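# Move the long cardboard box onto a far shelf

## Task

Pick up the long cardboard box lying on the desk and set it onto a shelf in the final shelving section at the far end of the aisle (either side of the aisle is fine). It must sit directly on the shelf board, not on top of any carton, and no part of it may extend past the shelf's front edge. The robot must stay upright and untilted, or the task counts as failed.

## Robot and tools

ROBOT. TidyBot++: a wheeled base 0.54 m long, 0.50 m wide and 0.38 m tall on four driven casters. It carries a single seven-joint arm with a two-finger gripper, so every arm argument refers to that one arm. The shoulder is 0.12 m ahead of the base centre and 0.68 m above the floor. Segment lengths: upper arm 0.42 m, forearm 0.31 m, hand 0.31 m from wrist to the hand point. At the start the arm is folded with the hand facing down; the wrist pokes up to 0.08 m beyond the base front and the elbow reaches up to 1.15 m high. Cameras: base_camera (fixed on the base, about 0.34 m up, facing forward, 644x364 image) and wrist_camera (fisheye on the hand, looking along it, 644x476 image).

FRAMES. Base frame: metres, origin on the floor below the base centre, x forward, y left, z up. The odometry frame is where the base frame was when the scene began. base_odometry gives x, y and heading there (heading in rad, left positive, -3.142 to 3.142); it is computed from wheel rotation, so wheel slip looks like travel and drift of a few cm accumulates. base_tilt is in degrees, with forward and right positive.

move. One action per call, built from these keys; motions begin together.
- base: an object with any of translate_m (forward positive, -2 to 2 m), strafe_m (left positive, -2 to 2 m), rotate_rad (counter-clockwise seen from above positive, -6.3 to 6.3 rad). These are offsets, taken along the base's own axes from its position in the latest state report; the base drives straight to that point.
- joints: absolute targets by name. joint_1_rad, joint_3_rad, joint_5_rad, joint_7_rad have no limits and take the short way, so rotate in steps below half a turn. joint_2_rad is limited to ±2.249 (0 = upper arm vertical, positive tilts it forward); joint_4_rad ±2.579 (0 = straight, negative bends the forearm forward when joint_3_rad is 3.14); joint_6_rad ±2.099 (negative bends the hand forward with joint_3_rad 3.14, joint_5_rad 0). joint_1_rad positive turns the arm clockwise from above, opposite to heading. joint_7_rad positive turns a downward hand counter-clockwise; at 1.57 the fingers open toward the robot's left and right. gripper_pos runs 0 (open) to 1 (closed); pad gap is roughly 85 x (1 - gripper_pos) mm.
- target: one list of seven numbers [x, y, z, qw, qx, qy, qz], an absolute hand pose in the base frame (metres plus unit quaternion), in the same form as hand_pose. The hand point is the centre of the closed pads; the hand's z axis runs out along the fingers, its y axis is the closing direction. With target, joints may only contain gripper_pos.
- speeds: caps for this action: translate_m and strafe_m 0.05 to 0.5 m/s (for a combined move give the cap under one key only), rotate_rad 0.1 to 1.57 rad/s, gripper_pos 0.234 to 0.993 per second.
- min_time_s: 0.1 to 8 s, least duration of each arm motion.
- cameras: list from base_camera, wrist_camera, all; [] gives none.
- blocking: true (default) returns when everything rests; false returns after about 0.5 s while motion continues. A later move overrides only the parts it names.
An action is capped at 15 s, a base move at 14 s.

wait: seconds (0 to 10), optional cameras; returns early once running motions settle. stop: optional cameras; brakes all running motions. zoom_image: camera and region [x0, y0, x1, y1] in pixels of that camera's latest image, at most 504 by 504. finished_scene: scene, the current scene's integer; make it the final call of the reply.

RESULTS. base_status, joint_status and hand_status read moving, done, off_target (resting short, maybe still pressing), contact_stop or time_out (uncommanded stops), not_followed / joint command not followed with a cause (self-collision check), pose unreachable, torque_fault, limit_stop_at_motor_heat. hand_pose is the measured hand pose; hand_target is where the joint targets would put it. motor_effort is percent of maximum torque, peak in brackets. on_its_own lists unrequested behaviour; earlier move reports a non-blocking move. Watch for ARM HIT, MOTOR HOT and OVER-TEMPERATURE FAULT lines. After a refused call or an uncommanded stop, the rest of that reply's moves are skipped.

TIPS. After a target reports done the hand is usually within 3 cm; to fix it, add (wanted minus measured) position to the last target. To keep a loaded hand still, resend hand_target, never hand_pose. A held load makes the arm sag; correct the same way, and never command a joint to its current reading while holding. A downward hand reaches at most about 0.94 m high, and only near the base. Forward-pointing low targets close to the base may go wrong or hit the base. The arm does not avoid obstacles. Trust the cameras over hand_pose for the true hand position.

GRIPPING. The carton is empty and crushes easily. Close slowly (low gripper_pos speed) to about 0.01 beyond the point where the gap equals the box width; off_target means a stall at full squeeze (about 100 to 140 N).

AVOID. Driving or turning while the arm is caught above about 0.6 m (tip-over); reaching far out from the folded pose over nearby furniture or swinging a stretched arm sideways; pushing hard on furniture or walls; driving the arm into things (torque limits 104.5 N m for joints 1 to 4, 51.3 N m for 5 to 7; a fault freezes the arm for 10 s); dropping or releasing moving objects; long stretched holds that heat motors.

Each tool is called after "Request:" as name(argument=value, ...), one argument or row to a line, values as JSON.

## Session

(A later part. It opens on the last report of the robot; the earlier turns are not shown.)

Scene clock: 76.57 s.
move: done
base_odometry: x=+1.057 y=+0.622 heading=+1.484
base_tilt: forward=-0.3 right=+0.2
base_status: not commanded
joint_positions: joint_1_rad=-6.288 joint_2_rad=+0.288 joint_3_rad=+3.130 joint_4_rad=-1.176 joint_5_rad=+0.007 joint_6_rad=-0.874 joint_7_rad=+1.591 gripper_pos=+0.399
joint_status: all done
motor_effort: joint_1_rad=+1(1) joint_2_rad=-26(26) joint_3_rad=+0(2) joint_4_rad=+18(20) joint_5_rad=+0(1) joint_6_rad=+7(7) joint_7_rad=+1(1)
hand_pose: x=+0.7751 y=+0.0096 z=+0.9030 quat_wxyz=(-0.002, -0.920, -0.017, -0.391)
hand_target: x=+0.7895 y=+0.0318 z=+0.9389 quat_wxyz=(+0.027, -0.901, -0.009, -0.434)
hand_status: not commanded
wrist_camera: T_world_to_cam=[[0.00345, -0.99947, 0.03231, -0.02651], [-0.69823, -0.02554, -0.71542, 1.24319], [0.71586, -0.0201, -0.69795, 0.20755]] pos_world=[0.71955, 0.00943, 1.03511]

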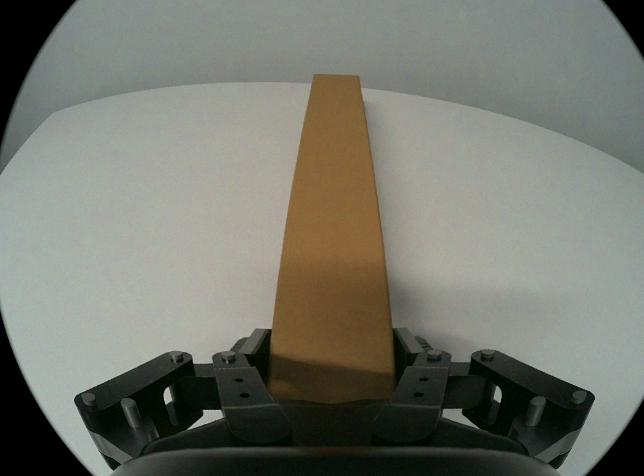

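Request:
move(
  joints={"gripper_pos": 0.43},
  speeds={"gripper_pos": 0.234},
  cameras=["wrist_camera"],
)

Request:
zoom_image(
  camera="wrist_camera",
  region=[200, 280, 460, 476],
)

Scene clock: 77.40 s.
move: done
base_odometry: x=+1.057 y=+0.622 heading=+1.484
base_tilt: forward=-0.3 right=+0.2
base_status: not commanded
joint_positions: joint_1_rad=-6.288 joint_2_rad=+0.288 joint_3_rad=+3.130 joint_4_rad=-1.176 joint_5_rad=+0.007 joint_6_rad=-0.874 joint_7_rad=+1.591 gripper_pos=+0.431
joint_status: all done
motor_effort: joint_1_rad=+0(1) joint_2_rad=-26(26) joint_3_rad=-1(2) joint_4_rad=+18(19) joint_5_rad=+0(1) joint_6_rad=+7(7) joint_7_rad=+1(2)
hand_pose: x=+0.7751 y=+0.0096 z=+0.9030 quat_wxyz=(-0.002, -0.920, -0.017, -0.391)
hand_target: x=+0.7895 y=+0.0318 z=+0.9389 quat_wxyz=(+0.027, -0.901, -0.009, -0.434)
hand_status: not commanded
wrist_camera: T_world_to_cam=[[0.00345, -0.99947, 0.03231, -0.02651], [-0.69823, -0.02554, -0.71542, 1.24319], [0.71586, -0.0201, -0.69795, 0.20755]] pos_world=[0.71955, 0.00943, 1.03511]

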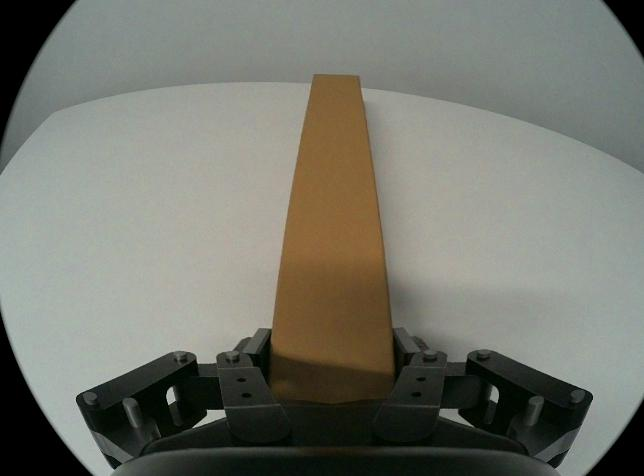

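Scaled by 1.938.

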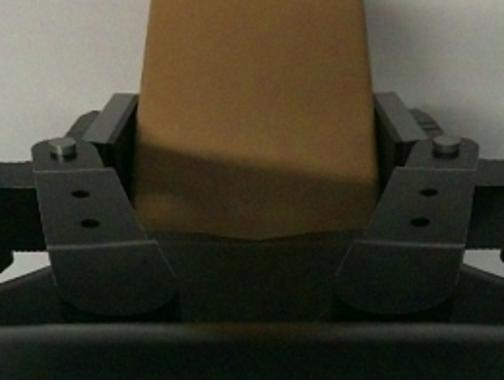

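Request:
move(
  joints={"gripper_pos": 0.45},
  speeds={"gripper_pos": 0.234},
)

Request:
move(
  joints={"gripper_pos": 0.46},
  speeds={"gripper_pos": 0.234},
)

Request:
move(
  joints={"gripper_pos": 0.47},
  speeds={"gripper_pos": 0.234},
  cameras=["wrist_camera"],
)

Request:
zoom_image(
  camera="wrist_camera",
  region=[200, 280, 460, 476],
)

Scene clock: 78.43 s.
move: done
base_odometry: x=+1.057 y=+0.622 heading=+1.484
base_tilt: forward=-0.3 right=+0.2
base_status: not commanded
joint_positions: joint_1_rad=-6.288 joint_2_rad=+0.288 joint_3_rad=+3.130 joint_4_rad=-1.175 joint_5_rad=+0.007 joint_6_rad=-0.874 joint_7_rad=+1.591 gripper_pos=+0.449
joint_status: all done
motor_effort: joint_1_rad=+0(1) joint_2_rad=-26(26) joint_3_rad=-1(2) joint_4_rad=+18(19) joint_5_rad=+0(1) joint_6_rad=+7(7) joint_7_rad=+1(1)
hand_pose: x=+0.7751 y=+0.0096 z=+0.9031 quat_wxyz=(-0.002, -0.920, -0.017, -0.392)
hand_target: x=+0.7895 y=+0.0318 z=+0.9389 quat_wxyz=(+0.027, -0.901, -0.009, -0.434)
hand_status: not commanded
pictures: none

Scene clock: 79.23 s.
move: done
base_odometry: x=+1.057 y=+0.622 heading=+1.484
base_tilt: forward=-0.3 right=+0.2
base_status: not commanded
joint_positions: joint_1_rad=-6.288 joint_2_rad=+0.288 joint_3_rad=+3.130 joint_4_rad=-1.175 joint_5_rad=+0.007 joint_6_rad=-0.874 joint_7_rad=+1.591 gripper_pos=+0.456
joint_status: all done
motor_effort: joint_1_rad=+0(1) joint_2_rad=-25(26) joint_3_rad=-1(2) joint_4_rad=+18(19) joint_5_rad=+0(1) joint_6_rad=+7(7) joint_7_rad=+1(1)
hand_pose: x=+0.7752 y=+0.0096 z=+0.9032 quat_wxyz=(-0.002, -0.920, -0.017, -0.392)
hand_target: x=+0.7895 y=+0.0318 z=+0.9389 quat_wxyz=(+0.027, -0.901, -0.009, -0.434)
hand_status: not commanded
pictures: none

Scene clock: 80.17 s.
move: done
base_odometry: x=+1.057 y=+0.622 heading=+1.484
base_tilt: forward=-0.3 right=+0.2
base_status: not commanded
joint_positions: joint_1_rad=-6.288 joint_2_rad=+0.288 joint_3_rad=+3.130 joint_4_rad=-1.175 joint_5_rad=+0.007 joint_6_rad=-0.874 joint_7_rad=+1.591 gripper_pos=+0.468
joint_status: all done
motor_effort: joint_1_rad=+0(1) joint_2_rad=-25(26) joint_3_rad=-1(2) joint_4_rad=+18(18) joint_5_rad=+0(1) joint_6_rad=+7(7) joint_7_rad=+1(1)
hand_pose: x=+0.7752 y=+0.0096 z=+0.9033 quat_wxyz=(-0.002, -0.920, -0.017, -0.392)
hand_target: x=+0.7895 y=+0.0318 z=+0.9389 quat_wxyz=(+0.027, -0.901, -0.009, -0.434)
hand_status: not commanded
wrist_camera: T_world_to_cam=[[0.00336, -0.99947, 0.03224, -0.02638], [-0.69778, -0.02544, -0.71586, 1.24361], [0.71631, -0.0201, -0.69749, 0.20689]] pos_world=[0.71965, 0.00943, 1.03541]

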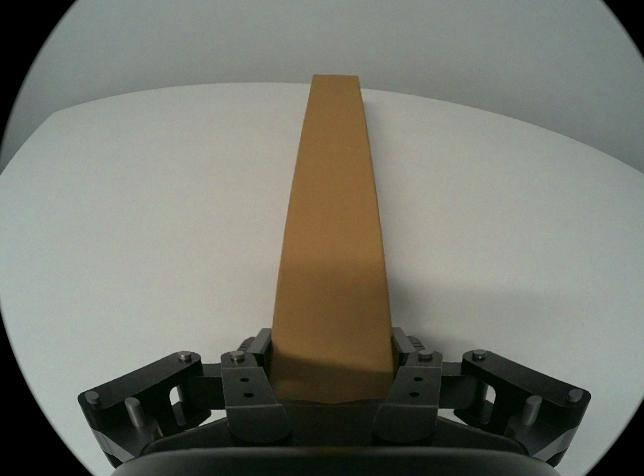

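Scaled by 1.938.

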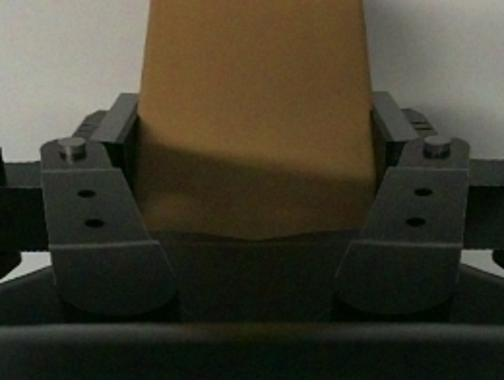

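Request:
move(
  joints={"gripper_pos": 0.48},
  speeds={"gripper_pos": 0.234},
)

Request:
move(
  joints={"gripper_pos": 0.49},
  speeds={"gripper_pos": 0.234},
  cameras=["wrist_camera"],
)

Request:
zoom_image(
  camera="wrist_camera",
  region=[200, 280, 460, 476],
)

Scene clock: 81.13 s.
move: done
base_odometry: x=+1.057 y=+0.622 heading=+1.484
base_tilt: forward=-0.3 right=+0.2
base_status: not commanded
joint_positions: joint_1_rad=-6.288 joint_2_rad=+0.288 joint_3_rad=+3.130 joint_4_rad=-1.175 joint_5_rad=+0.007 joint_6_rad=-0.874 joint_7_rad=+1.591 gripper_pos=+0.476
joint_status: all done
motor_effort: joint_1_rad=+0(1) joint_2_rad=-25(26) joint_3_rad=-1(2) joint_4_rad=+18(18) joint_5_rad=+0(1) joint_6_rad=+7(7) joint_7_rad=+1(1)
hand_pose: x=+0.7752 y=+0.0096 z=+0.9034 quat_wxyz=(-0.002, -0.920, -0.017, -0.392)
hand_target: x=+0.7895 y=+0.0318 z=+0.9389 quat_wxyz=(+0.027, -0.901, -0.009, -0.434)
hand_status: not commanded
pictures: none

Scene clock: 82.10 s.
move: done
base_odometry: x=+1.057 y=+0.622 heading=+1.484
base_tilt: forward=-0.3 right=+0.2
base_status: not commanded
joint_positions: joint_1_rad=-6.288 joint_2_rad=+0.288 joint_3_rad=+3.130 joint_4_rad=-1.175 joint_5_rad=+0.007 joint_6_rad=-0.874 joint_7_rad=+1.591 gripper_pos=+0.488
joint_status: all done
motor_effort: joint_1_rad=+0(1) joint_2_rad=-25(26) joint_3_rad=-2(2) joint_4_rad=+18(18) joint_5_rad=-1(1) joint_6_rad=+7(7) joint_7_rad=+1(1)
hand_pose: x=+0.7753 y=+0.0096 z=+0.9035 quat_wxyz=(-0.002, -0.920, -0.017, -0.392)
hand_target: x=+0.7895 y=+0.0318 z=+0.9389 quat_wxyz=(+0.027, -0.901, -0.009, -0.434)
hand_status: not commanded
wrist_camera: T_world_to_cam=[[0.00335, -0.99947, 0.03224, -0.02638], [-0.69752, -0.02544, -0.71611, 1.24382], [0.71656, -0.0201, -0.69724, 0.20659]] pos_world=[0.71965, 0.00943, 1.03561]

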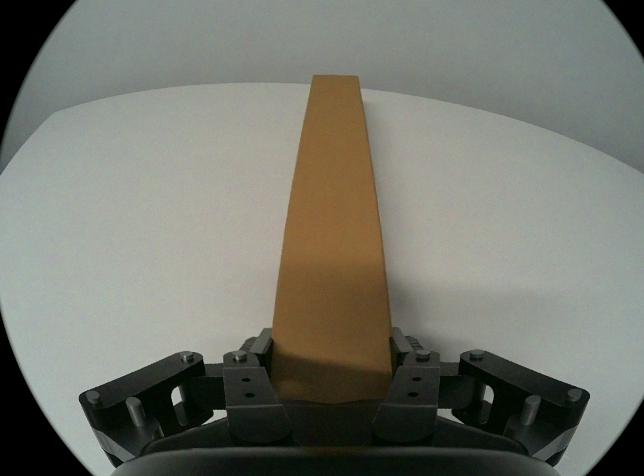

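Scaled by 1.938.

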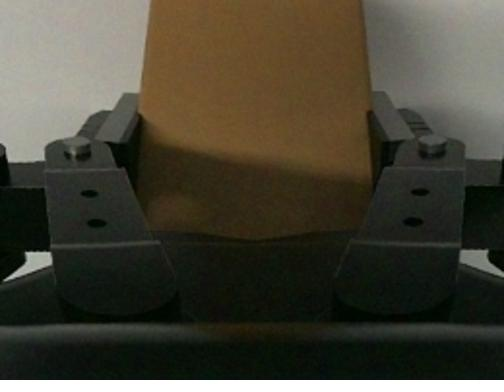

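Request:
move(
  joints={"gripper_pos": 0.505},
  speeds={"gripper_pos": 0.234},
  cameras=["wrist_camera"],
)

Request:
zoom_image(
  camera="wrist_camera",
  region=[200, 280, 460, 476],
)

Scene clock: 82.90 s.
move: off_target
base_odometry: x=+1.057 y=+0.622 heading=+1.484
base_tilt: forward=-0.3 right=+0.1
base_status: not commanded
joint_positions: joint_1_rad=-6.288 joint_2_rad=+0.288 joint_3_rad=+3.130 joint_4_rad=-1.175 joint_5_rad=+0.007 joint_6_rad=-0.874 joint_7_rad=+1.591 gripper_pos=+0.492
joint_status: gripper_pos off_target (ended at +0.492, target +0.505)
motor_effort: joint_1_rad=+1(1) joint_2_rad=-25(26) joint_3_rad=-1(2) joint_4_rad=+18(18) joint_5_rad=+0(1) joint_6_rad=+7(7) joint_7_rad=+1(1)
hand_pose: x=+0.7753 y=+0.0096 z=+0.9036 quat_wxyz=(-0.002, -0.920, -0.017, -0.392)
hand_target: x=+0.7895 y=+0.0318 z=+0.9389 quat_wxyz=(+0.027, -0.901, -0.009, -0.434)
hand_status: not commanded
wrist_camera: T_world_to_cam=[[0.00334, -0.99947, 0.03224, -0.02637], [-0.69747, -0.02544, -0.71616, 1.24384], [0.71661, -0.0201, -0.69719, 0.2065]] pos_world=[0.71965, 0.00943, 1.03561]

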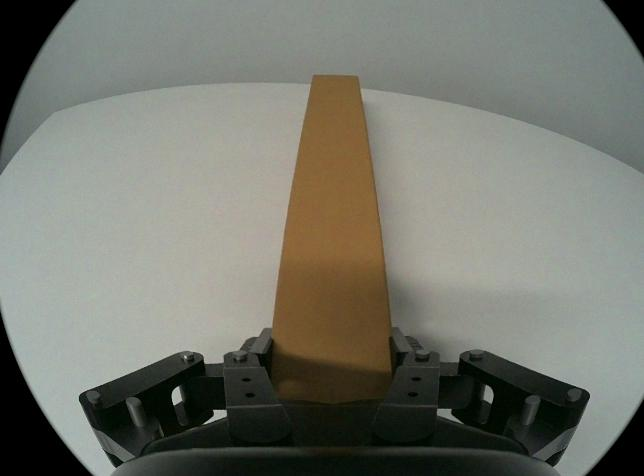

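Scaled by 1.938.

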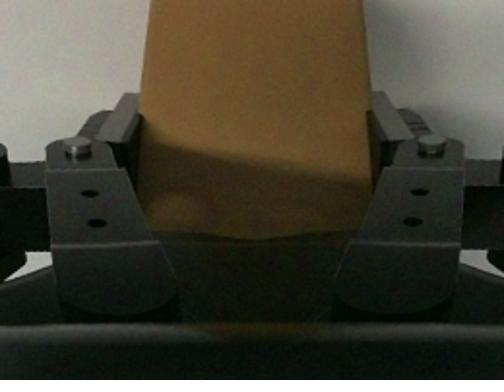

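Request:
move(
  joints={"gripper_pos": 0.488},
  speeds={"gripper_pos": 0.234},
)

Request:
move(
  joints={"joint_2_rad": 0.33, "joint_4_rad": -1.0, "joint_6_rad": -1.04},
  min_time_s=2,
  cameras=["wrist_camera"],
)

Scene clock: 85.50 s.
move: done
base_odometry: x=+1.057 y=+0.622 heading=+1.484
base_tilt: forward=-0.3 right=+0.2
base_status: not commanded
joint_positions: joint_1_rad=-6.288 joint_2_rad=+0.288 joint_3_rad=+3.130 joint_4_rad=-1.175 joint_5_rad=+0.007 joint_6_rad=-0.874 joint_7_rad=+1.591 gripper_pos=+0.484
joint_status: all done
motor_effort: joint_1_rad=+1(1) joint_2_rad=-26(27) joint_3_rad=-1(2) joint_4_rad=+19(19) joint_5_rad=+0(1) joint_6_rad=+8(8) joint_7_rad=+1(1)
hand_pose: x=+0.7753 y=+0.0096 z=+0.9036 quat_wxyz=(-0.002, -0.920, -0.017, -0.392)
hand_target: x=+0.7895 y=+0.0318 z=+0.9389 quat_wxyz=(+0.027, -0.901, -0.009, -0.434)
hand_status: not commanded
pictures: none

Scene clock: 87.80 s.
move: done
base_odometry: x=+1.057 y=+0.622 heading=+1.484
base_tilt: forward=-0.3 right=+0.2
base_status: not commanded
joint_positions: joint_1_rad=-6.288 joint_2_rad=+0.289 joint_3_rad=+3.130 joint_4_rad=-1.038 joint_5_rad=+0.007 joint_6_rad=-1.001 joint_7_rad=+1.591 gripper_pos=+0.484
joint_status: all done
motor_effort: joint_1_rad=+0(2) joint_2_rad=-26(27) joint_3_rad=-1(2) joint_4_rad=+18(20) joint_5_rad=+0(1) joint_6_rad=+7(9) joint_7_rad=+1(1)
hand_pose: x=+0.7701 y=+0.0092 z=+0.9474 quat_wxyz=(-0.003, -0.918, -0.017, -0.396)
hand_target: x=+0.7767 y=+0.0323 z=+0.9321 quat_wxyz=(+0.027, -0.926, -0.012, -0.376)
hand_status: not commanded
wrist_camera: T_world_to_cam=[[0.00222, -0.99949, 0.03197, -0.02706], [-0.69122, -0.02464, -0.72222, 1.27255], [0.72264, -0.02049, -0.69093, 0.23029]] pos_world=[0.71326, 0.00903, 1.07904]

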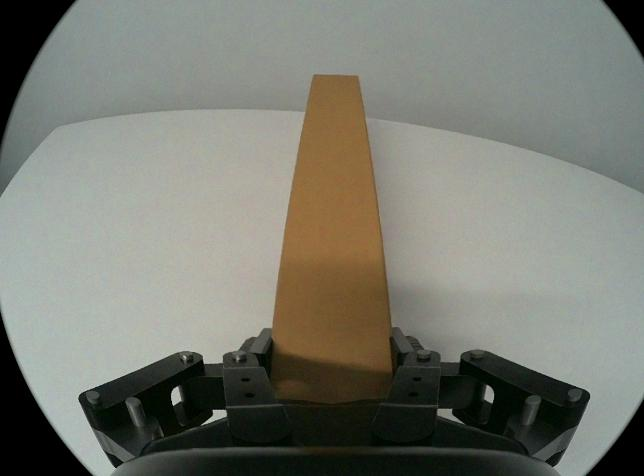

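Request:
move(
  joints={"joint_4_rad": -0.92, "joint_6_rad": -1.12},
  min_time_s=1.5,
)

Request:
move(
  base={"translate_m": -0.72},
  speeds={"translate_m": 0.35},
  cameras=["all"],
)

Scene clock: 93.03 s.
move: done
base_odometry: x=+1.057 y=+0.622 heading=+1.484
base_tilt: forward=-0.3 right=+0.2
base_status: not commanded
joint_positions: joint_1_rad=-6.288 joint_2_rad=+0.290 joint_3_rad=+3.130 joint_4_rad=-0.957 joint_5_rad=+0.007 joint_6_rad=-1.081 joint_7_rad=+1.591 gripper_pos=+0.484
joint_status: all done
motor_effort: joint_1_rad=+0(1) joint_2_rad=-26(27) joint_3_rad=-1(2) joint_4_rad=+18(20) joint_5_rad=+0(1) joint_6_rad=+7(9) joint_7_rad=+1(1)
hand_pose: x=+0.7633 y=+0.0089 z=+0.9710 quat_wxyz=(-0.003, -0.918, -0.016, -0.395)
hand_target: x=+0.7697 y=+0.0323 z=+0.9562 quat_wxyz=(+0.028, -0.926, -0.014, -0.376)
hand_status: not commanded
pictures: none

Scene clock: 96.27 s.
move: done
base_odometry: x=+0.995 y=-0.096 heading=+1.484
base_tilt: forward=-0.3 right=+0.2
base_status: done
joint_positions: joint_1_rad=-6.288 joint_2_rad=+0.309 joint_3_rad=+3.130 joint_4_rad=-0.955 joint_5_rad=+0.006 joint_6_rad=-1.086 joint_7_rad=+1.591 gripper_pos=+0.484
joint_status: not commanded
motor_effort: joint_1_rad=+0(2) joint_2_rad=-26(30) joint_3_rad=-1(2) joint_4_rad=+18(19) joint_5_rad=+0(1) joint_6_rad=+7(8) joint_7_rad=+1(1)
hand_pose: x=+0.7678 y=+0.0092 z=+0.9592 quat_wxyz=(-0.002, -0.922, -0.016, -0.386)
hand_target: x=+0.7697 y=+0.0323 z=+0.9562 quat_wxyz=(+0.028, -0.926, -0.014, -0.376)
hand_status: not commanded
pictures: base_camera, wrist_camera
wrist_camera: T_world_to_cam=[[0.00272, -0.99951, 0.03127, -0.02717], [-0.70704, -0.02404, -0.70676, 1.27683], [0.70717, -0.02019, -0.70676, 0.26715]] pos_world=[0.71393, 0.00893, 1.09207]

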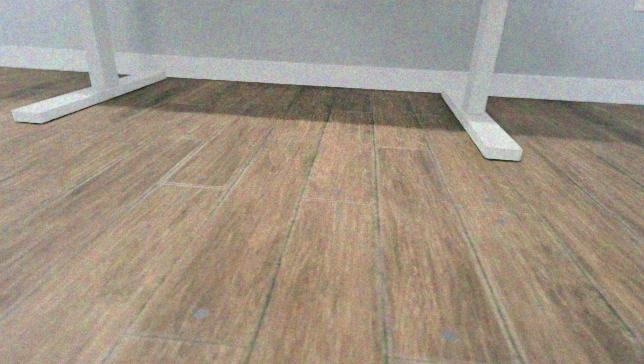

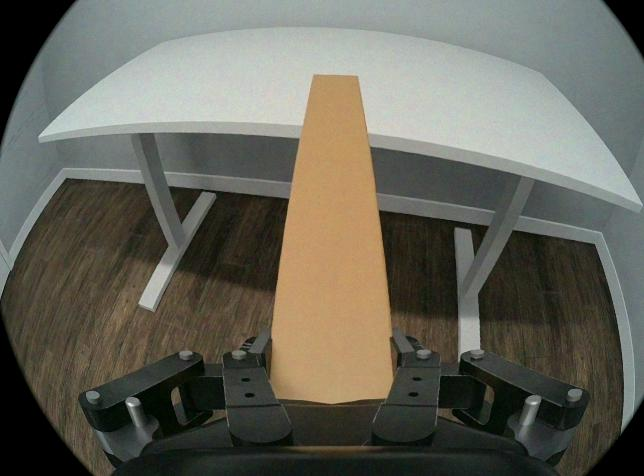

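Request:
move(
  joints={"joint_1_rad": -0.179, "joint_2_rad": 0.21, "joint_3_rad": 3.786, "joint_4_rad": -1.345, "joint_5_rad": -0.514, "joint_6_rad": -0.931, "joint_7_rad": 2.14},
  min_time_s=3,
  cameras=["all"],
)

Scene clock: 100.13 s.
move: done
base_odometry: x=+0.995 y=-0.096 heading=+1.484
base_tilt: forward=-0.3 right=+0.2
base_status: not commanded
joint_positions: joint_1_rad=-6.436 joint_2_rad=+0.233 joint_3_rad=+3.767 joint_4_rad=-1.321 joint_5_rad=-0.452 joint_6_rad=-0.987 joint_7_rad=+2.097 gripper_pos=+0.484
joint_status: all done
motor_effort: joint_1_rad=+1(2) joint_2_rad=-22(28) joint_3_rad=+1(3) joint_4_rad=+18(20) joint_5_rad=-3(4) joint_6_rad=+6(8) joint_7_rad=+1(2)
hand_pose: x=+0.7073 y=-0.1305 z=+0.8721 quat_wxyz=(-0.012, -0.938, +0.006, -0.347)
hand_target: x=+0.7160 y=-0.1209 z=+0.8894 quat_wxyz=(-0.002, -0.924, -0.001, -0.382)
hand_status: not commanded
pictures: base_camera, wrist_camera
wrist_camera: T_world_to_cam=[[-0.04341, -0.9984, 0.03619, -0.13539], [-0.76354, 0.00979, -0.64569, 1.16019], [0.6443, -0.05567, -0.76274, 0.33419]] pos_world=[0.66465, -0.12793, 1.00892]

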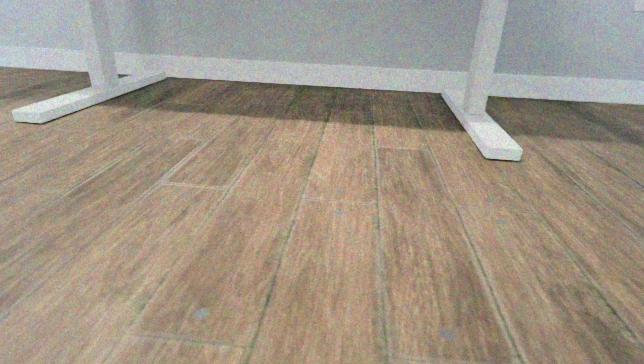

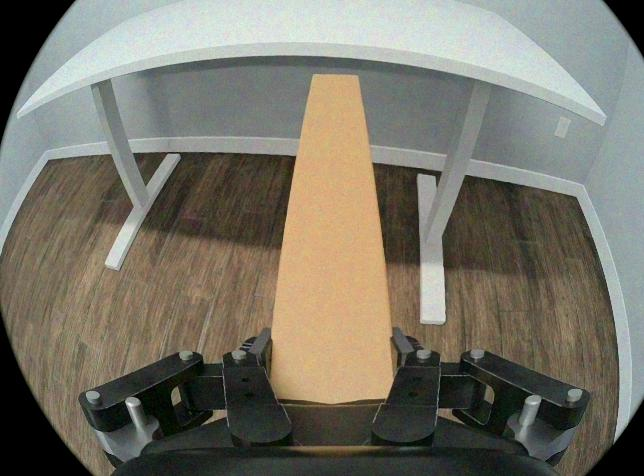

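Request:
move(
  joints={"joint_1_rad": -0.273, "joint_2_rad": 0.51, "joint_3_rad": 4.641, "joint_4_rad": -1.72, "joint_5_rad": -1.36, "joint_6_rad": -1.27, "joint_7_rad": 3.1},
  min_time_s=3,
  cameras=["wrist_camera"],
)

Request:
move(
  joints={"joint_1_rad": 0.302, "joint_2_rad": 0.991, "joint_3_rad": 4.839, "joint_4_rad": -1.966, "joint_5_rad": -1.65, "joint_6_rad": -1.964, "joint_7_rad": 3.77},
  min_time_s=3,
  cameras=["all"],
)

Scene clock: 103.97 s.
move: done
base_odometry: x=+0.995 y=-0.096 heading=+1.484
base_tilt: forward=-0.3 right=+0.2
base_status: not commanded
joint_positions: joint_1_rad=-6.529 joint_2_rad=+0.475 joint_3_rad=+4.616 joint_4_rad=-1.696 joint_5_rad=-1.288 joint_6_rad=-1.228 joint_7_rad=+3.057 gripper_pos=+0.484
joint_status: all done
motor_effort: joint_1_rad=+1(2) joint_2_rad=-18(23) joint_3_rad=+6(7) joint_4_rad=+15(19) joint_5_rad=-7(8) joint_6_rad=+1(7) joint_7_rad=+1(2)
hand_pose: x=+0.6273 y=-0.2714 z=+0.7855 quat_wxyz=(-0.017, -0.920, +0.010, -0.390)
hand_target: x=+0.6406 y=-0.2506 z=+0.7814 quat_wxyz=(-0.001, -0.915, -0.006, -0.403)
hand_status: not commanded
wrist_camera: T_world_to_cam=[[-0.05692, -0.99768, 0.03743, -0.26863], [-0.69972, 0.01313, -0.71429, 1.05934], [0.71214, -0.06685, -0.69885, 0.21604]] pos_world=[0.5721, -0.26747, 0.91771]

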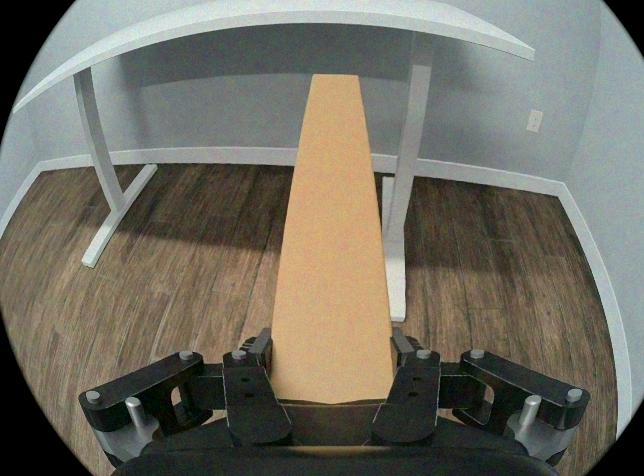

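Scene clock: 107.60 s.
move: done
base_odometry: x=+0.995 y=-0.096 heading=+1.484
base_tilt: forward=-0.3 right=+0.2
base_status: not commanded
joint_positions: joint_1_rad=-6.002 joint_2_rad=+0.954 joint_3_rad=+4.811 joint_4_rad=-1.945 joint_5_rad=-1.581 joint_6_rad=-1.911 joint_7_rad=+3.728 gripper_pos=+0.484
joint_status: all done
motor_effort: joint_1_rad=+1(2) joint_2_rad=-24(26) joint_3_rad=+10(11) joint_4_rad=+7(15) joint_5_rad=-5(8) joint_6_rad=-4(5) joint_7_rad=+1(2)
hand_pose: x=+0.4834 y=-0.3531 z=+0.6498 quat_wxyz=(+0.009, -0.926, -0.004, -0.378)
hand_target: x=+0.4845 y=-0.3621 z=+0.6544 quat_wxyz=(-0.012, -0.917, -0.012, -0.399)
hand_status: not commanded
pictures: base_camera, wrist_camera
wrist_camera: T_world_to_cam=[[-0.01093, -0.99994, 0.00206, -0.35334], [-0.71869, 0.00642, -0.69531, 0.85732], [0.69525, -0.00908, -0.71871, 0.25974]] pos_world=[0.43169, -0.35647, 0.7835]

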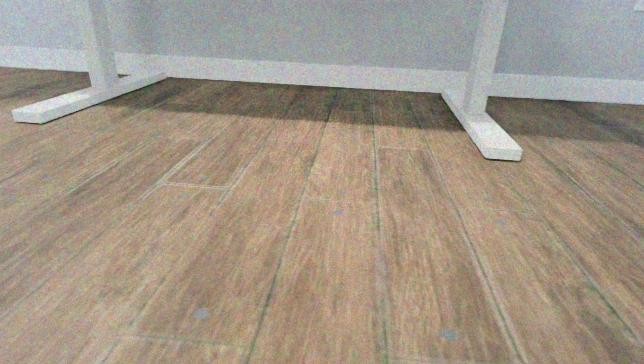

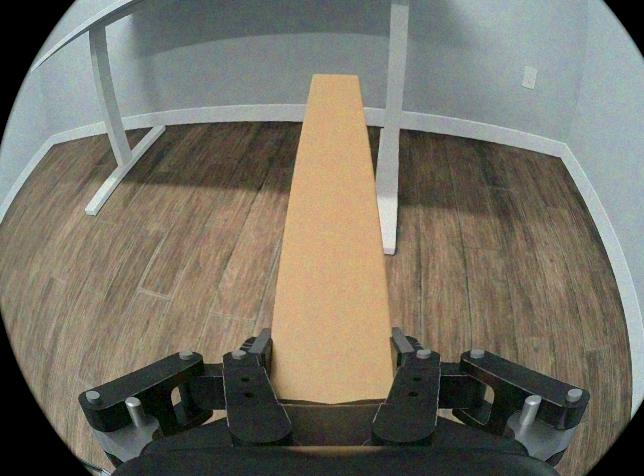

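Request:
move(
  base={"translate_m": 0.06, "rotate_rad": 2.954},
  speeds={"rotate_rad": 0.8},
)

Request:
move(
  base={"strafe_m": -0.38},
  cameras=["all"],
)

Scene clock: 112.53 s.
move: done
base_odometry: x=+1.000 y=-0.036 heading=-1.845
base_tilt: forward=-0.3 right=+0.2
base_status: done
joint_positions: joint_1_rad=-5.985 joint_2_rad=+0.959 joint_3_rad=+4.818 joint_4_rad=-1.947 joint_5_rad=-1.588 joint_6_rad=-1.921 joint_7_rad=+3.728 gripper_pos=+0.484
joint_status: not commanded
motor_effort: joint_1_rad=+0(5) joint_2_rad=-24(26) joint_3_rad=+9(11) joint_4_rad=+7(8) joint_5_rad=-5(6) joint_6_rad=-4(5) joint_7_rad=+1(1)
hand_pose: x=+0.4778 y=-0.3590 z=+0.6508 quat_wxyz=(+0.005, -0.925, +0.004, -0.380)
hand_target: x=+0.4845 y=-0.3621 z=+0.6544 quat_wxyz=(-0.012, -0.917, -0.012, -0.399)
hand_status: not commanded
pictures: none

Scene clock: 114.63 s.
move: done
base_odometry: x=+0.634 y=+0.067 heading=-1.845
base_tilt: forward=-0.3 right=+0.2
base_status: done
joint_positions: joint_1_rad=-5.984 joint_2_rad=+0.959 joint_3_rad=+4.818 joint_4_rad=-1.948 joint_5_rad=-1.589 joint_6_rad=-1.922 joint_7_rad=+3.728 gripper_pos=+0.484
joint_status: not commanded
motor_effort: joint_1_rad=+0(2) joint_2_rad=-24(25) joint_3_rad=+9(11) joint_4_rad=+7(8) joint_5_rad=-5(6) joint_6_rad=-4(5) joint_7_rad=+1(1)
hand_pose: x=+0.4776 y=-0.3594 z=+0.6510 quat_wxyz=(+0.004, -0.925, +0.004, -0.381)
hand_target: x=+0.4845 y=-0.3621 z=+0.6544 quat_wxyz=(-0.012, -0.917, -0.012, -0.399)
hand_status: not commanded
pictures: base_camera, wrist_camera
wrist_camera: T_world_to_cam=[[-0.02988, -0.99955, 0.00357, -0.35146], [-0.71489, 0.01888, -0.69898, 0.85901], [0.6986, -0.02344, -0.71513, 0.25538]] pos_world=[0.42519, -0.36153, 0.78432]

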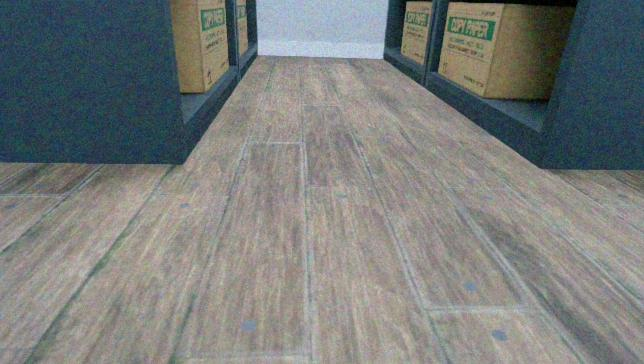

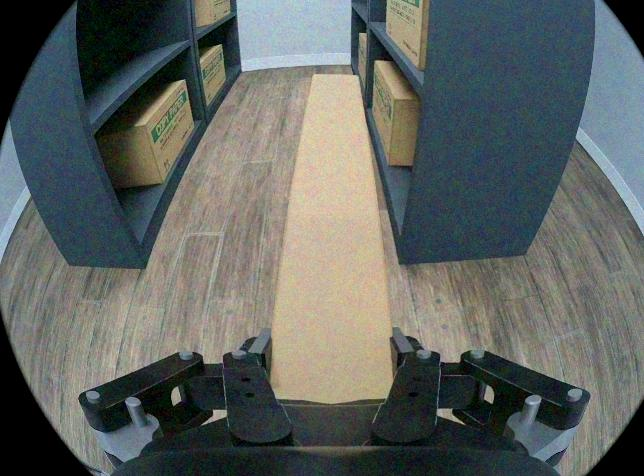

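Request:
move(
  base={"strafe_m": -0.05},
)

Request:
move(
  base={"translate_m": 0.9},
  speeds={"translate_m": 0.35},
  cameras=["all"],
)

Scene clock: 115.97 s.
move: done
base_odometry: x=+0.586 y=+0.081 heading=-1.844
base_tilt: forward=-0.3 right=+0.2
base_status: done
joint_positions: joint_1_rad=-5.984 joint_2_rad=+0.960 joint_3_rad=+4.818 joint_4_rad=-1.948 joint_5_rad=-1.590 joint_6_rad=-1.922 joint_7_rad=+3.728 gripper_pos=+0.484
joint_status: not commanded
motor_effort: joint_1_rad=+1(3) joint_2_rad=-24(25) joint_3_rad=+9(11) joint_4_rad=+7(8) joint_5_rad=-5(6) joint_6_rad=-4(4) joint_7_rad=+1(1)
hand_pose: x=+0.4776 y=-0.3595 z=+0.6511 quat_wxyz=(+0.004, -0.924, +0.005, -0.381)
hand_target: x=+0.4845 y=-0.3621 z=+0.6544 quat_wxyz=(-0.012, -0.917, -0.012, -0.399)
hand_status: not commanded
pictures: none

Scene clock: 119.60 s.
move: done
base_odometry: x=+0.343 y=-0.786 heading=-1.844
base_tilt: forward=-0.3 right=+0.2
base_status: done
joint_positions: joint_1_rad=-5.984 joint_2_rad=+0.960 joint_3_rad=+4.819 joint_4_rad=-1.949 joint_5_rad=-1.590 joint_6_rad=-1.922 joint_7_rad=+3.728 gripper_pos=+0.484
joint_status: not commanded
motor_effort: joint_1_rad=+0(2) joint_2_rad=-24(25) joint_3_rad=+9(11) joint_4_rad=+7(8) joint_5_rad=-5(6) joint_6_rad=-4(4) joint_7_rad=+1(1)
hand_pose: x=+0.4775 y=-0.3596 z=+0.6509 quat_wxyz=(+0.004, -0.925, +0.005, -0.381)
hand_target: x=+0.4845 y=-0.3621 z=+0.6544 quat_wxyz=(-0.012, -0.917, -0.012, -0.399)
hand_status: not commanded
pictures: base_camera, wrist_camera
wrist_camera: T_world_to_cam=[[-0.03123, -0.99951, 0.00348, -0.35102], [-0.71425, 0.01988, -0.6996, 0.85932], [0.69919, -0.02433, -0.71452, 0.25446]] pos_world=[0.42489, -0.36173, 0.78422]

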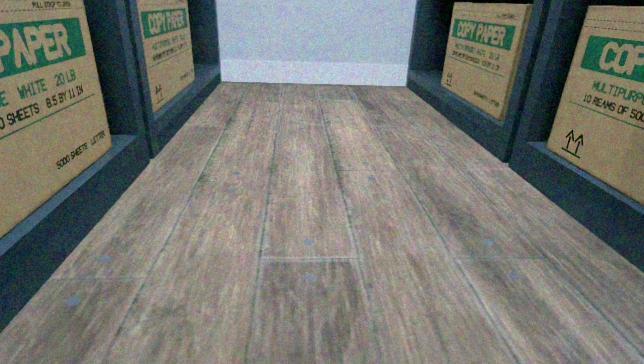

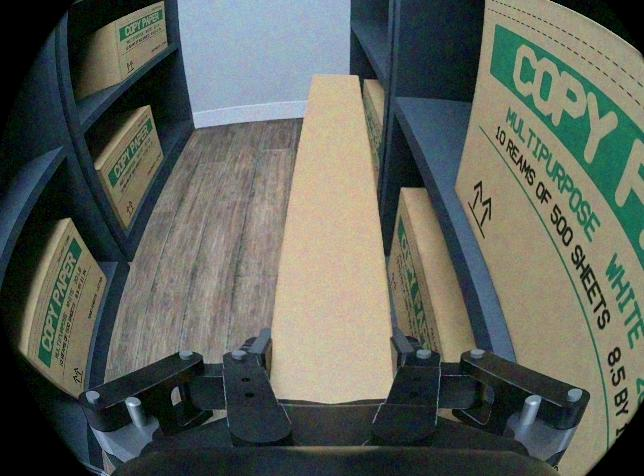

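Request:
zoom_image(
  camera="base_camera",
  region=[400, 0, 644, 244],
)

Request:
zoom_image(
  camera="wrist_camera",
  region=[290, 0, 542, 252],
)

Scaled by 2.066.

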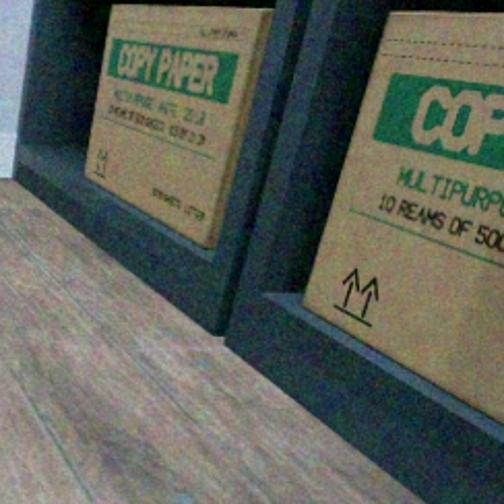

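Scaled by 2.000.

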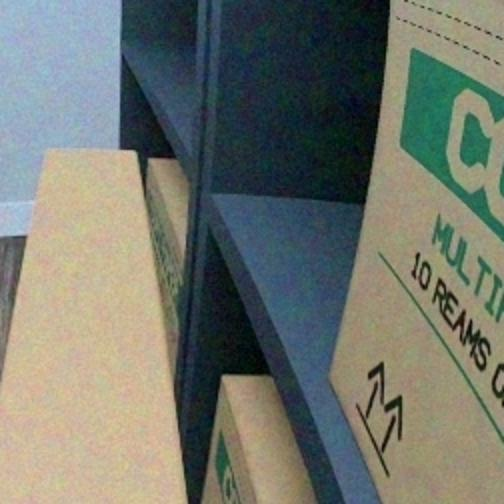

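Request:
zoom_image(
  camera="wrist_camera",
  region=[340, 60, 500, 220],
)

Scaled by 3.150.

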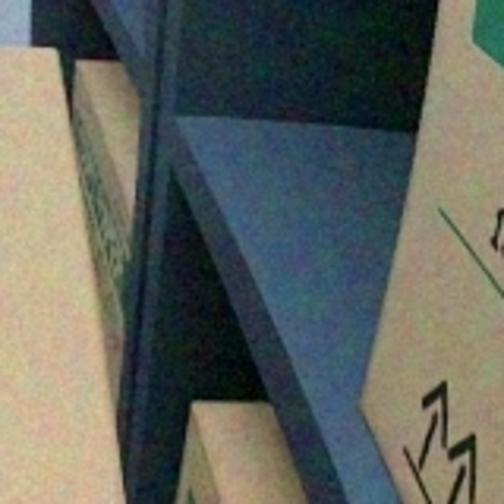

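Request:
move(
  base={"translate_m": 0.6, "strafe_m": 0.035, "rotate_rad": 0.02},
  speeds={"translate_m": 0.3},
  joints={"joint_1_rad": 0.26},
  cameras=["all"],
)

Scene clock: 125.90 s.
move: done
base_odometry: x=+0.215 y=-1.373 heading=-1.824
base_tilt: forward=-0.3 right=+0.2
base_status: done
joint_positions: joint_1_rad=-6.010 joint_2_rad=+0.961 joint_3_rad=+4.820 joint_4_rad=-1.949 joint_5_rad=-1.590 joint_6_rad=-1.923 joint_7_rad=+3.728 gripper_pos=+0.484
joint_status: all done
motor_effort: joint_1_rad=+1(6) joint_2_rad=-24(25) joint_3_rad=+10(11) joint_4_rad=+8(8) joint_5_rad=-6(6) joint_6_rad=-4(5) joint_7_rad=+1(1)
hand_pose: x=+0.4867 y=-0.3501 z=+0.6510 quat_wxyz=(+0.009, -0.925, -0.007, -0.381)
hand_target: x=+0.4994 y=-0.3464 z=+0.6544 quat_wxyz=(-0.003, -0.916, -0.031, -0.399)
hand_status: not commanded
pictures: base_camera, wrist_camera
wrist_camera: T_world_to_cam=[[-0.00556, -0.99998, 0.00394, -0.35412], [-0.71482, 0.00122, -0.6993, 0.85929], [0.69928, -0.0067, -0.71481, 0.25464]] pos_world=[0.4342, -0.35346, 0.78432]

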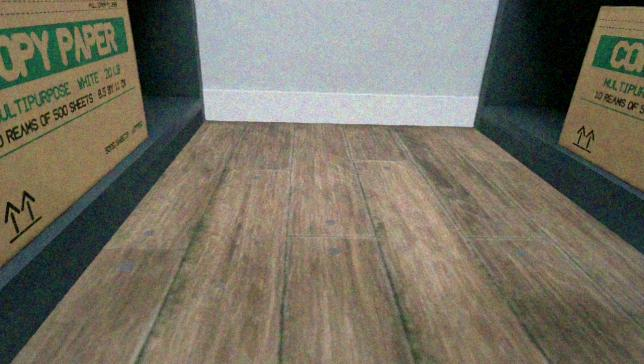

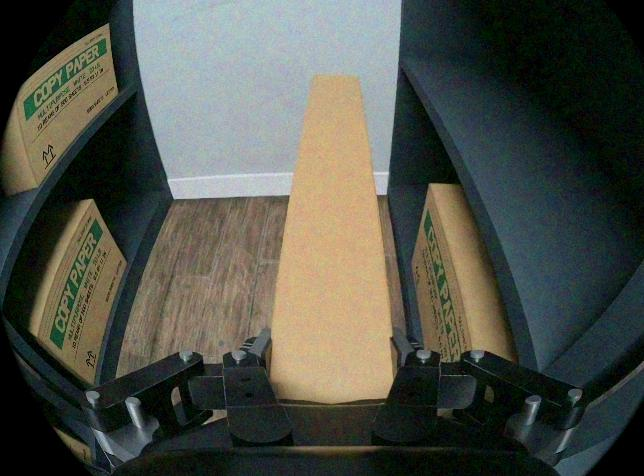

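Request:
zoom_image(
  camera="base_camera",
  region=[440, 80, 644, 284],
)

Request:
zoom_image(
  camera="base_camera",
  region=[0, 80, 260, 340],
)

Request:
zoom_image(
  camera="wrist_camera",
  region=[300, 20, 644, 364],
)

Scaled by 2.471.

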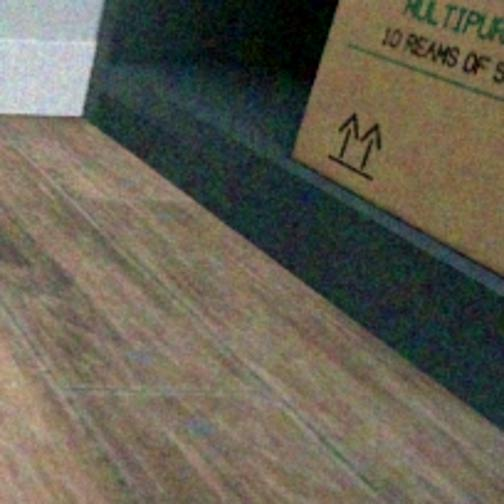

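Scaled by 1.938.

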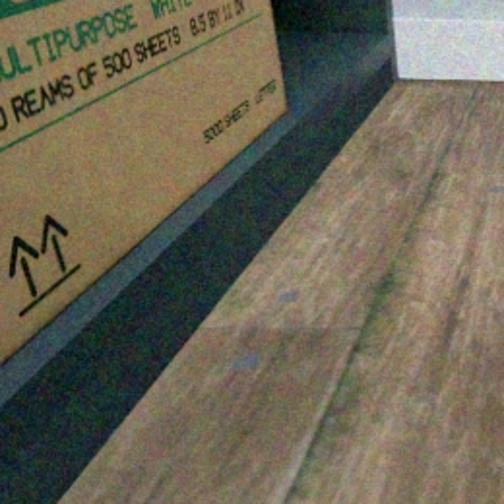

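Scaled by 1.465.

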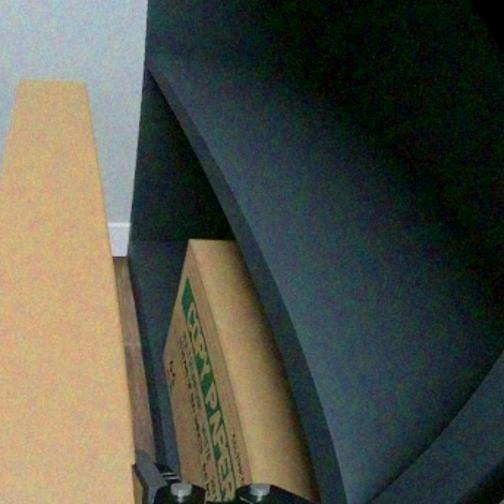

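Request:
move(
  joints={"joint_1_rad": 0.191, "joint_2_rad": 1.176, "joint_3_rad": 4.755, "joint_4_rad": -1.91, "joint_5_rad": -1.89, "joint_6_rad": -1.84, "joint_7_rad": 3.59},
  min_time_s=3,
  cameras=["wrist_camera"],
)

Scene clock: 131.30 s.
move: done
base_odometry: x=+0.215 y=-1.373 heading=-1.824
base_tilt: forward=-0.3 right=+0.2
base_status: not commanded
joint_positions: joint_1_rad=-6.066 joint_2_rad=+1.135 joint_3_rad=+4.782 joint_4_rad=-1.936 joint_5_rad=-1.820 joint_6_rad=-1.880 joint_7_rad=+3.633 gripper_pos=+0.484
joint_status: all done
motor_effort: joint_1_rad=+0(2) joint_2_rad=-27(29) joint_3_rad=+11(12) joint_4_rad=+6(8) joint_5_rad=-5(7) joint_6_rad=-3(5) joint_7_rad=+1(2)
hand_pose: x=+0.5428 y=-0.3632 z=+0.5986 quat_wxyz=(-0.007, -0.924, +0.004, -0.382)
hand_target: x=+0.5675 y=-0.3658 z=+0.5837 quat_wxyz=(-0.012, -0.924, +0.003, -0.383)
hand_status: not commanded
wrist_camera: T_world_to_cam=[[-0.03831, -0.99894, 0.02555, -0.36153], [-0.71354, 0.00945, -0.70055, 0.86588], [0.69957, -0.04507, -0.71314, 0.16281]] pos_world=[0.49009, -0.36199, 0.73194]

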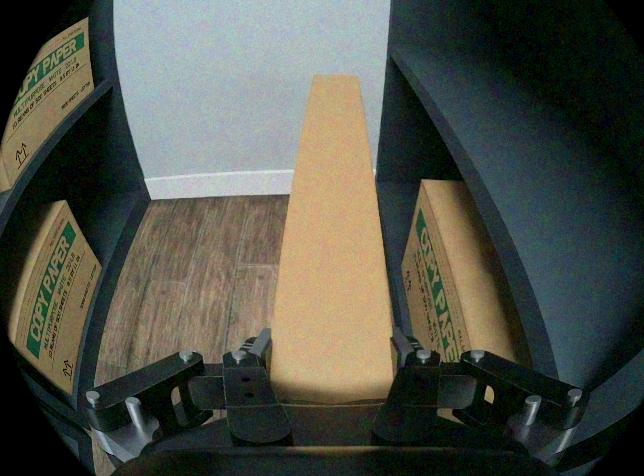

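Request:
zoom_image(
  camera="wrist_camera",
  region=[360, 20, 600, 260],
)

Scaled by 2.100.

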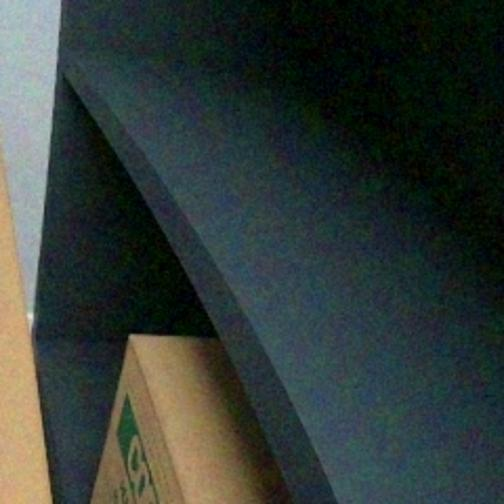

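Request:
move(
  joints={"joint_1_rad": 0.155, "joint_2_rad": 1.075, "joint_3_rad": 4.833, "joint_4_rad": -1.875, "joint_5_rad": -1.735, "joint_6_rad": -1.93, "joint_7_rad": 3.555},
  min_time_s=1.5,
  cameras=["wrist_camera"],
)

Scene clock: 134.23 s.
move: done
base_odometry: x=+0.215 y=-1.373 heading=-1.824
base_tilt: forward=-0.3 right=+0.2
base_status: not commanded
joint_positions: joint_1_rad=-6.101 joint_2_rad=+1.096 joint_3_rad=+4.805 joint_4_rad=-1.901 joint_5_rad=-1.788 joint_6_rad=-1.885 joint_7_rad=+3.597 gripper_pos=+0.484
joint_status: all done
motor_effort: joint_1_rad=+0(2) joint_2_rad=-27(28) joint_3_rad=+12(13) joint_4_rad=+6(7) joint_5_rad=-6(7) joint_6_rad=-3(4) joint_7_rad=+1(2)
hand_pose: x=+0.5556 y=-0.3506 z=+0.6210 quat_wxyz=(+0.001, -0.924, -0.013, -0.383)
hand_target: x=+0.5598 y=-0.3282 z=+0.6346 quat_wxyz=(+0.029, -0.926, -0.022, -0.375)
hand_status: not commanded
wrist_camera: T_world_to_cam=[[-0.00136, -0.99973, 0.02306, -0.36829], [-0.71127, -0.01524, -0.70275, 0.88204], [0.70292, -0.01736, -0.71106, 0.17691]] pos_world=[0.50252, -0.35167, 0.75415]

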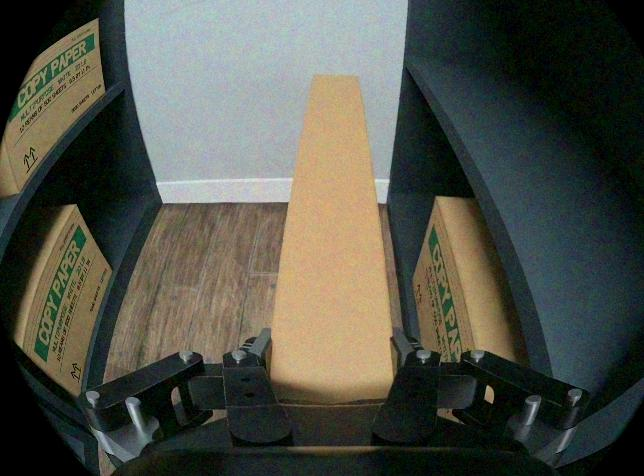

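Request:
move(
  base={"translate_m": 0.37},
  speeds={"translate_m": 0.25},
  cameras=["all"],
)

Scene clock: 136.70 s.
move: done
base_odometry: x=+0.122 y=-1.732 heading=-1.823
base_tilt: forward=-0.3 right=+0.2
base_status: done
joint_positions: joint_1_rad=-6.110 joint_2_rad=+1.094 joint_3_rad=+4.807 joint_4_rad=-1.897 joint_5_rad=-1.786 joint_6_rad=-1.885 joint_7_rad=+3.597 gripper_pos=+0.484
joint_status: not commanded
motor_effort: joint_1_rad=+0(2) joint_2_rad=-27(28) joint_3_rad=+11(12) joint_4_rad=+6(7) joint_5_rad=-6(7) joint_6_rad=-3(3) joint_7_rad=+1(1)
hand_pose: x=+0.5592 y=-0.3471 z=+0.6227 quat_wxyz=(+0.002, -0.924, -0.019, -0.383)
hand_target: x=+0.5598 y=-0.3282 z=+0.6346 quat_wxyz=(+0.029, -0.926, -0.022, -0.375)
hand_status: not commanded
pictures: base_camera, wrist_camera
wrist_camera: T_world_to_cam=[[0.0111, -0.9996, 0.026, -0.37357], [-0.71144, -0.02617, -0.70226, 0.88176], [0.70266, -0.0107, -0.71144, 0.17838]] pos_world=[0.50612, -0.34844, 0.75585]

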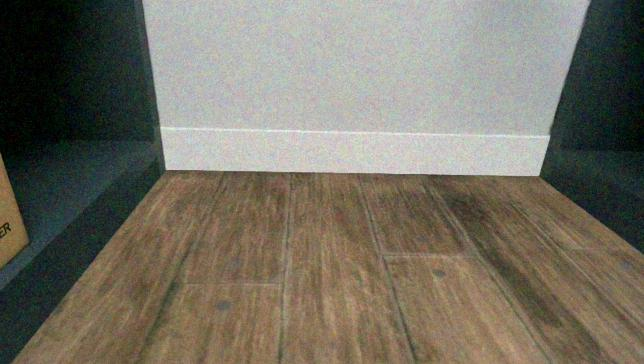

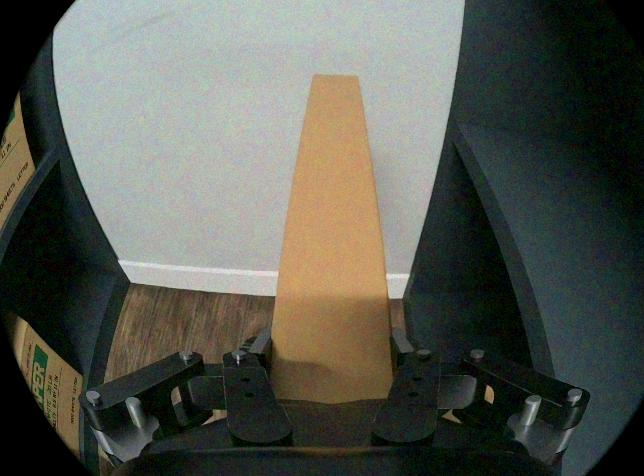

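Request:
move(
  base={"strafe_m": -0.13},
  speeds={"strafe_m": 0.1},
  cameras=["all"],
)

Scene clock: 138.93 s.
move: done
base_odometry: x=-0.004 y=-1.700 heading=-1.823
base_tilt: forward=-0.3 right=+0.2
base_status: done
joint_positions: joint_1_rad=-6.114 joint_2_rad=+1.093 joint_3_rad=+4.807 joint_4_rad=-1.897 joint_5_rad=-1.785 joint_6_rad=-1.886 joint_7_rad=+3.597 gripper_pos=+0.484
joint_status: not commanded
motor_effort: joint_1_rad=+1(2) joint_2_rad=-27(27) joint_3_rad=+11(12) joint_4_rad=+6(7) joint_5_rad=-6(7) joint_6_rad=-3(4) joint_7_rad=+1(1)
hand_pose: x=+0.5604 y=-0.3452 z=+0.6229 quat_wxyz=(+0.003, -0.924, -0.021, -0.383)
hand_target: x=+0.5598 y=-0.3282 z=+0.6346 quat_wxyz=(+0.029, -0.926, -0.022, -0.375)
hand_status: not commanded
pictures: base_camera, wrist_camera
wrist_camera: T_world_to_cam=[[0.01527, -0.99956, 0.02536, -0.37359], [-0.71113, -0.02868, -0.70247, 0.882], [0.70289, -0.00731, -0.71126, 0.17855]] pos_world=[0.50742, -0.34682, 0.75605]

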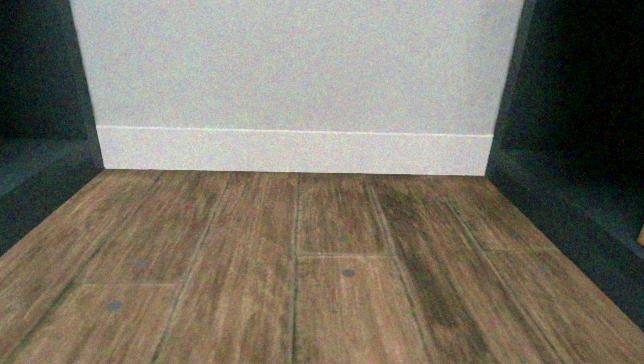

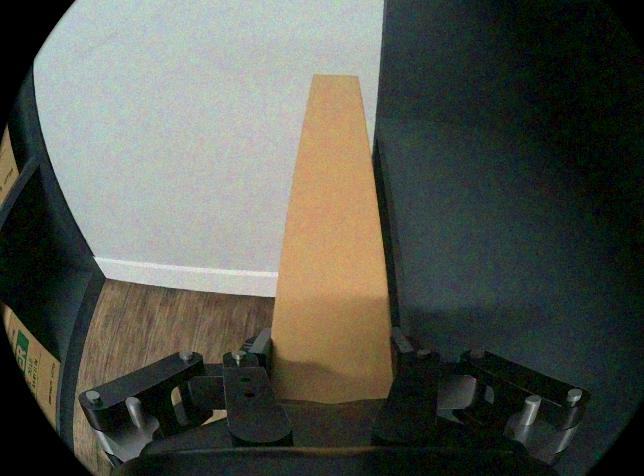

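Request:
zoom_image(
  camera="base_camera",
  region=[440, 120, 644, 324],
)

Request:
zoom_image(
  camera="base_camera",
  region=[0, 120, 204, 324],
)

Request:
zoom_image(
  camera="wrist_camera",
  region=[280, 50, 480, 350],
)

Scaled by 2.471.

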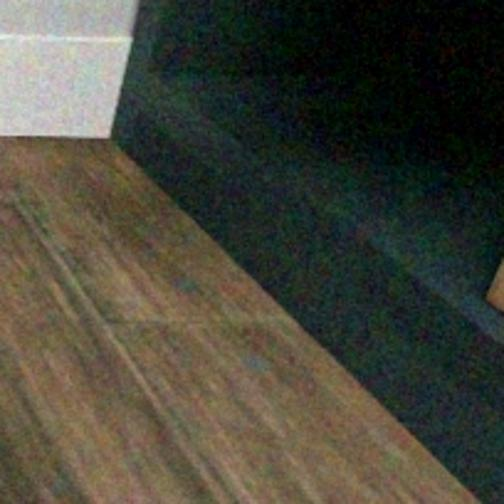

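Scaled by 2.471.

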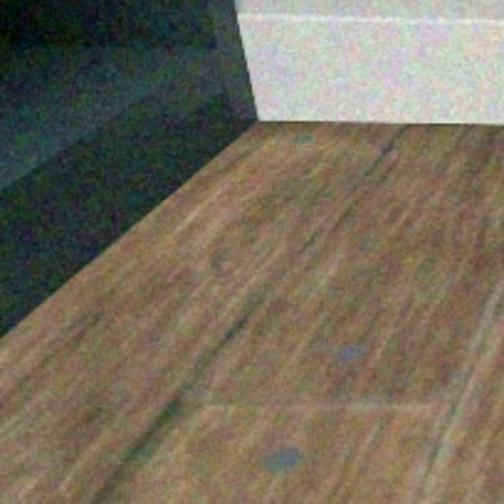

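Scaled by 1.680.

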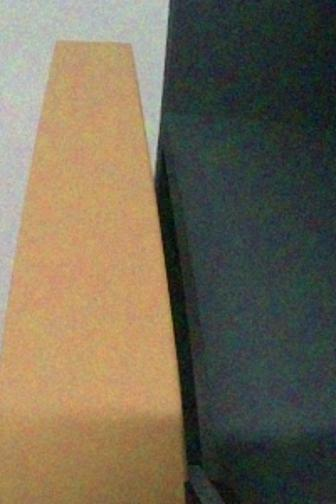

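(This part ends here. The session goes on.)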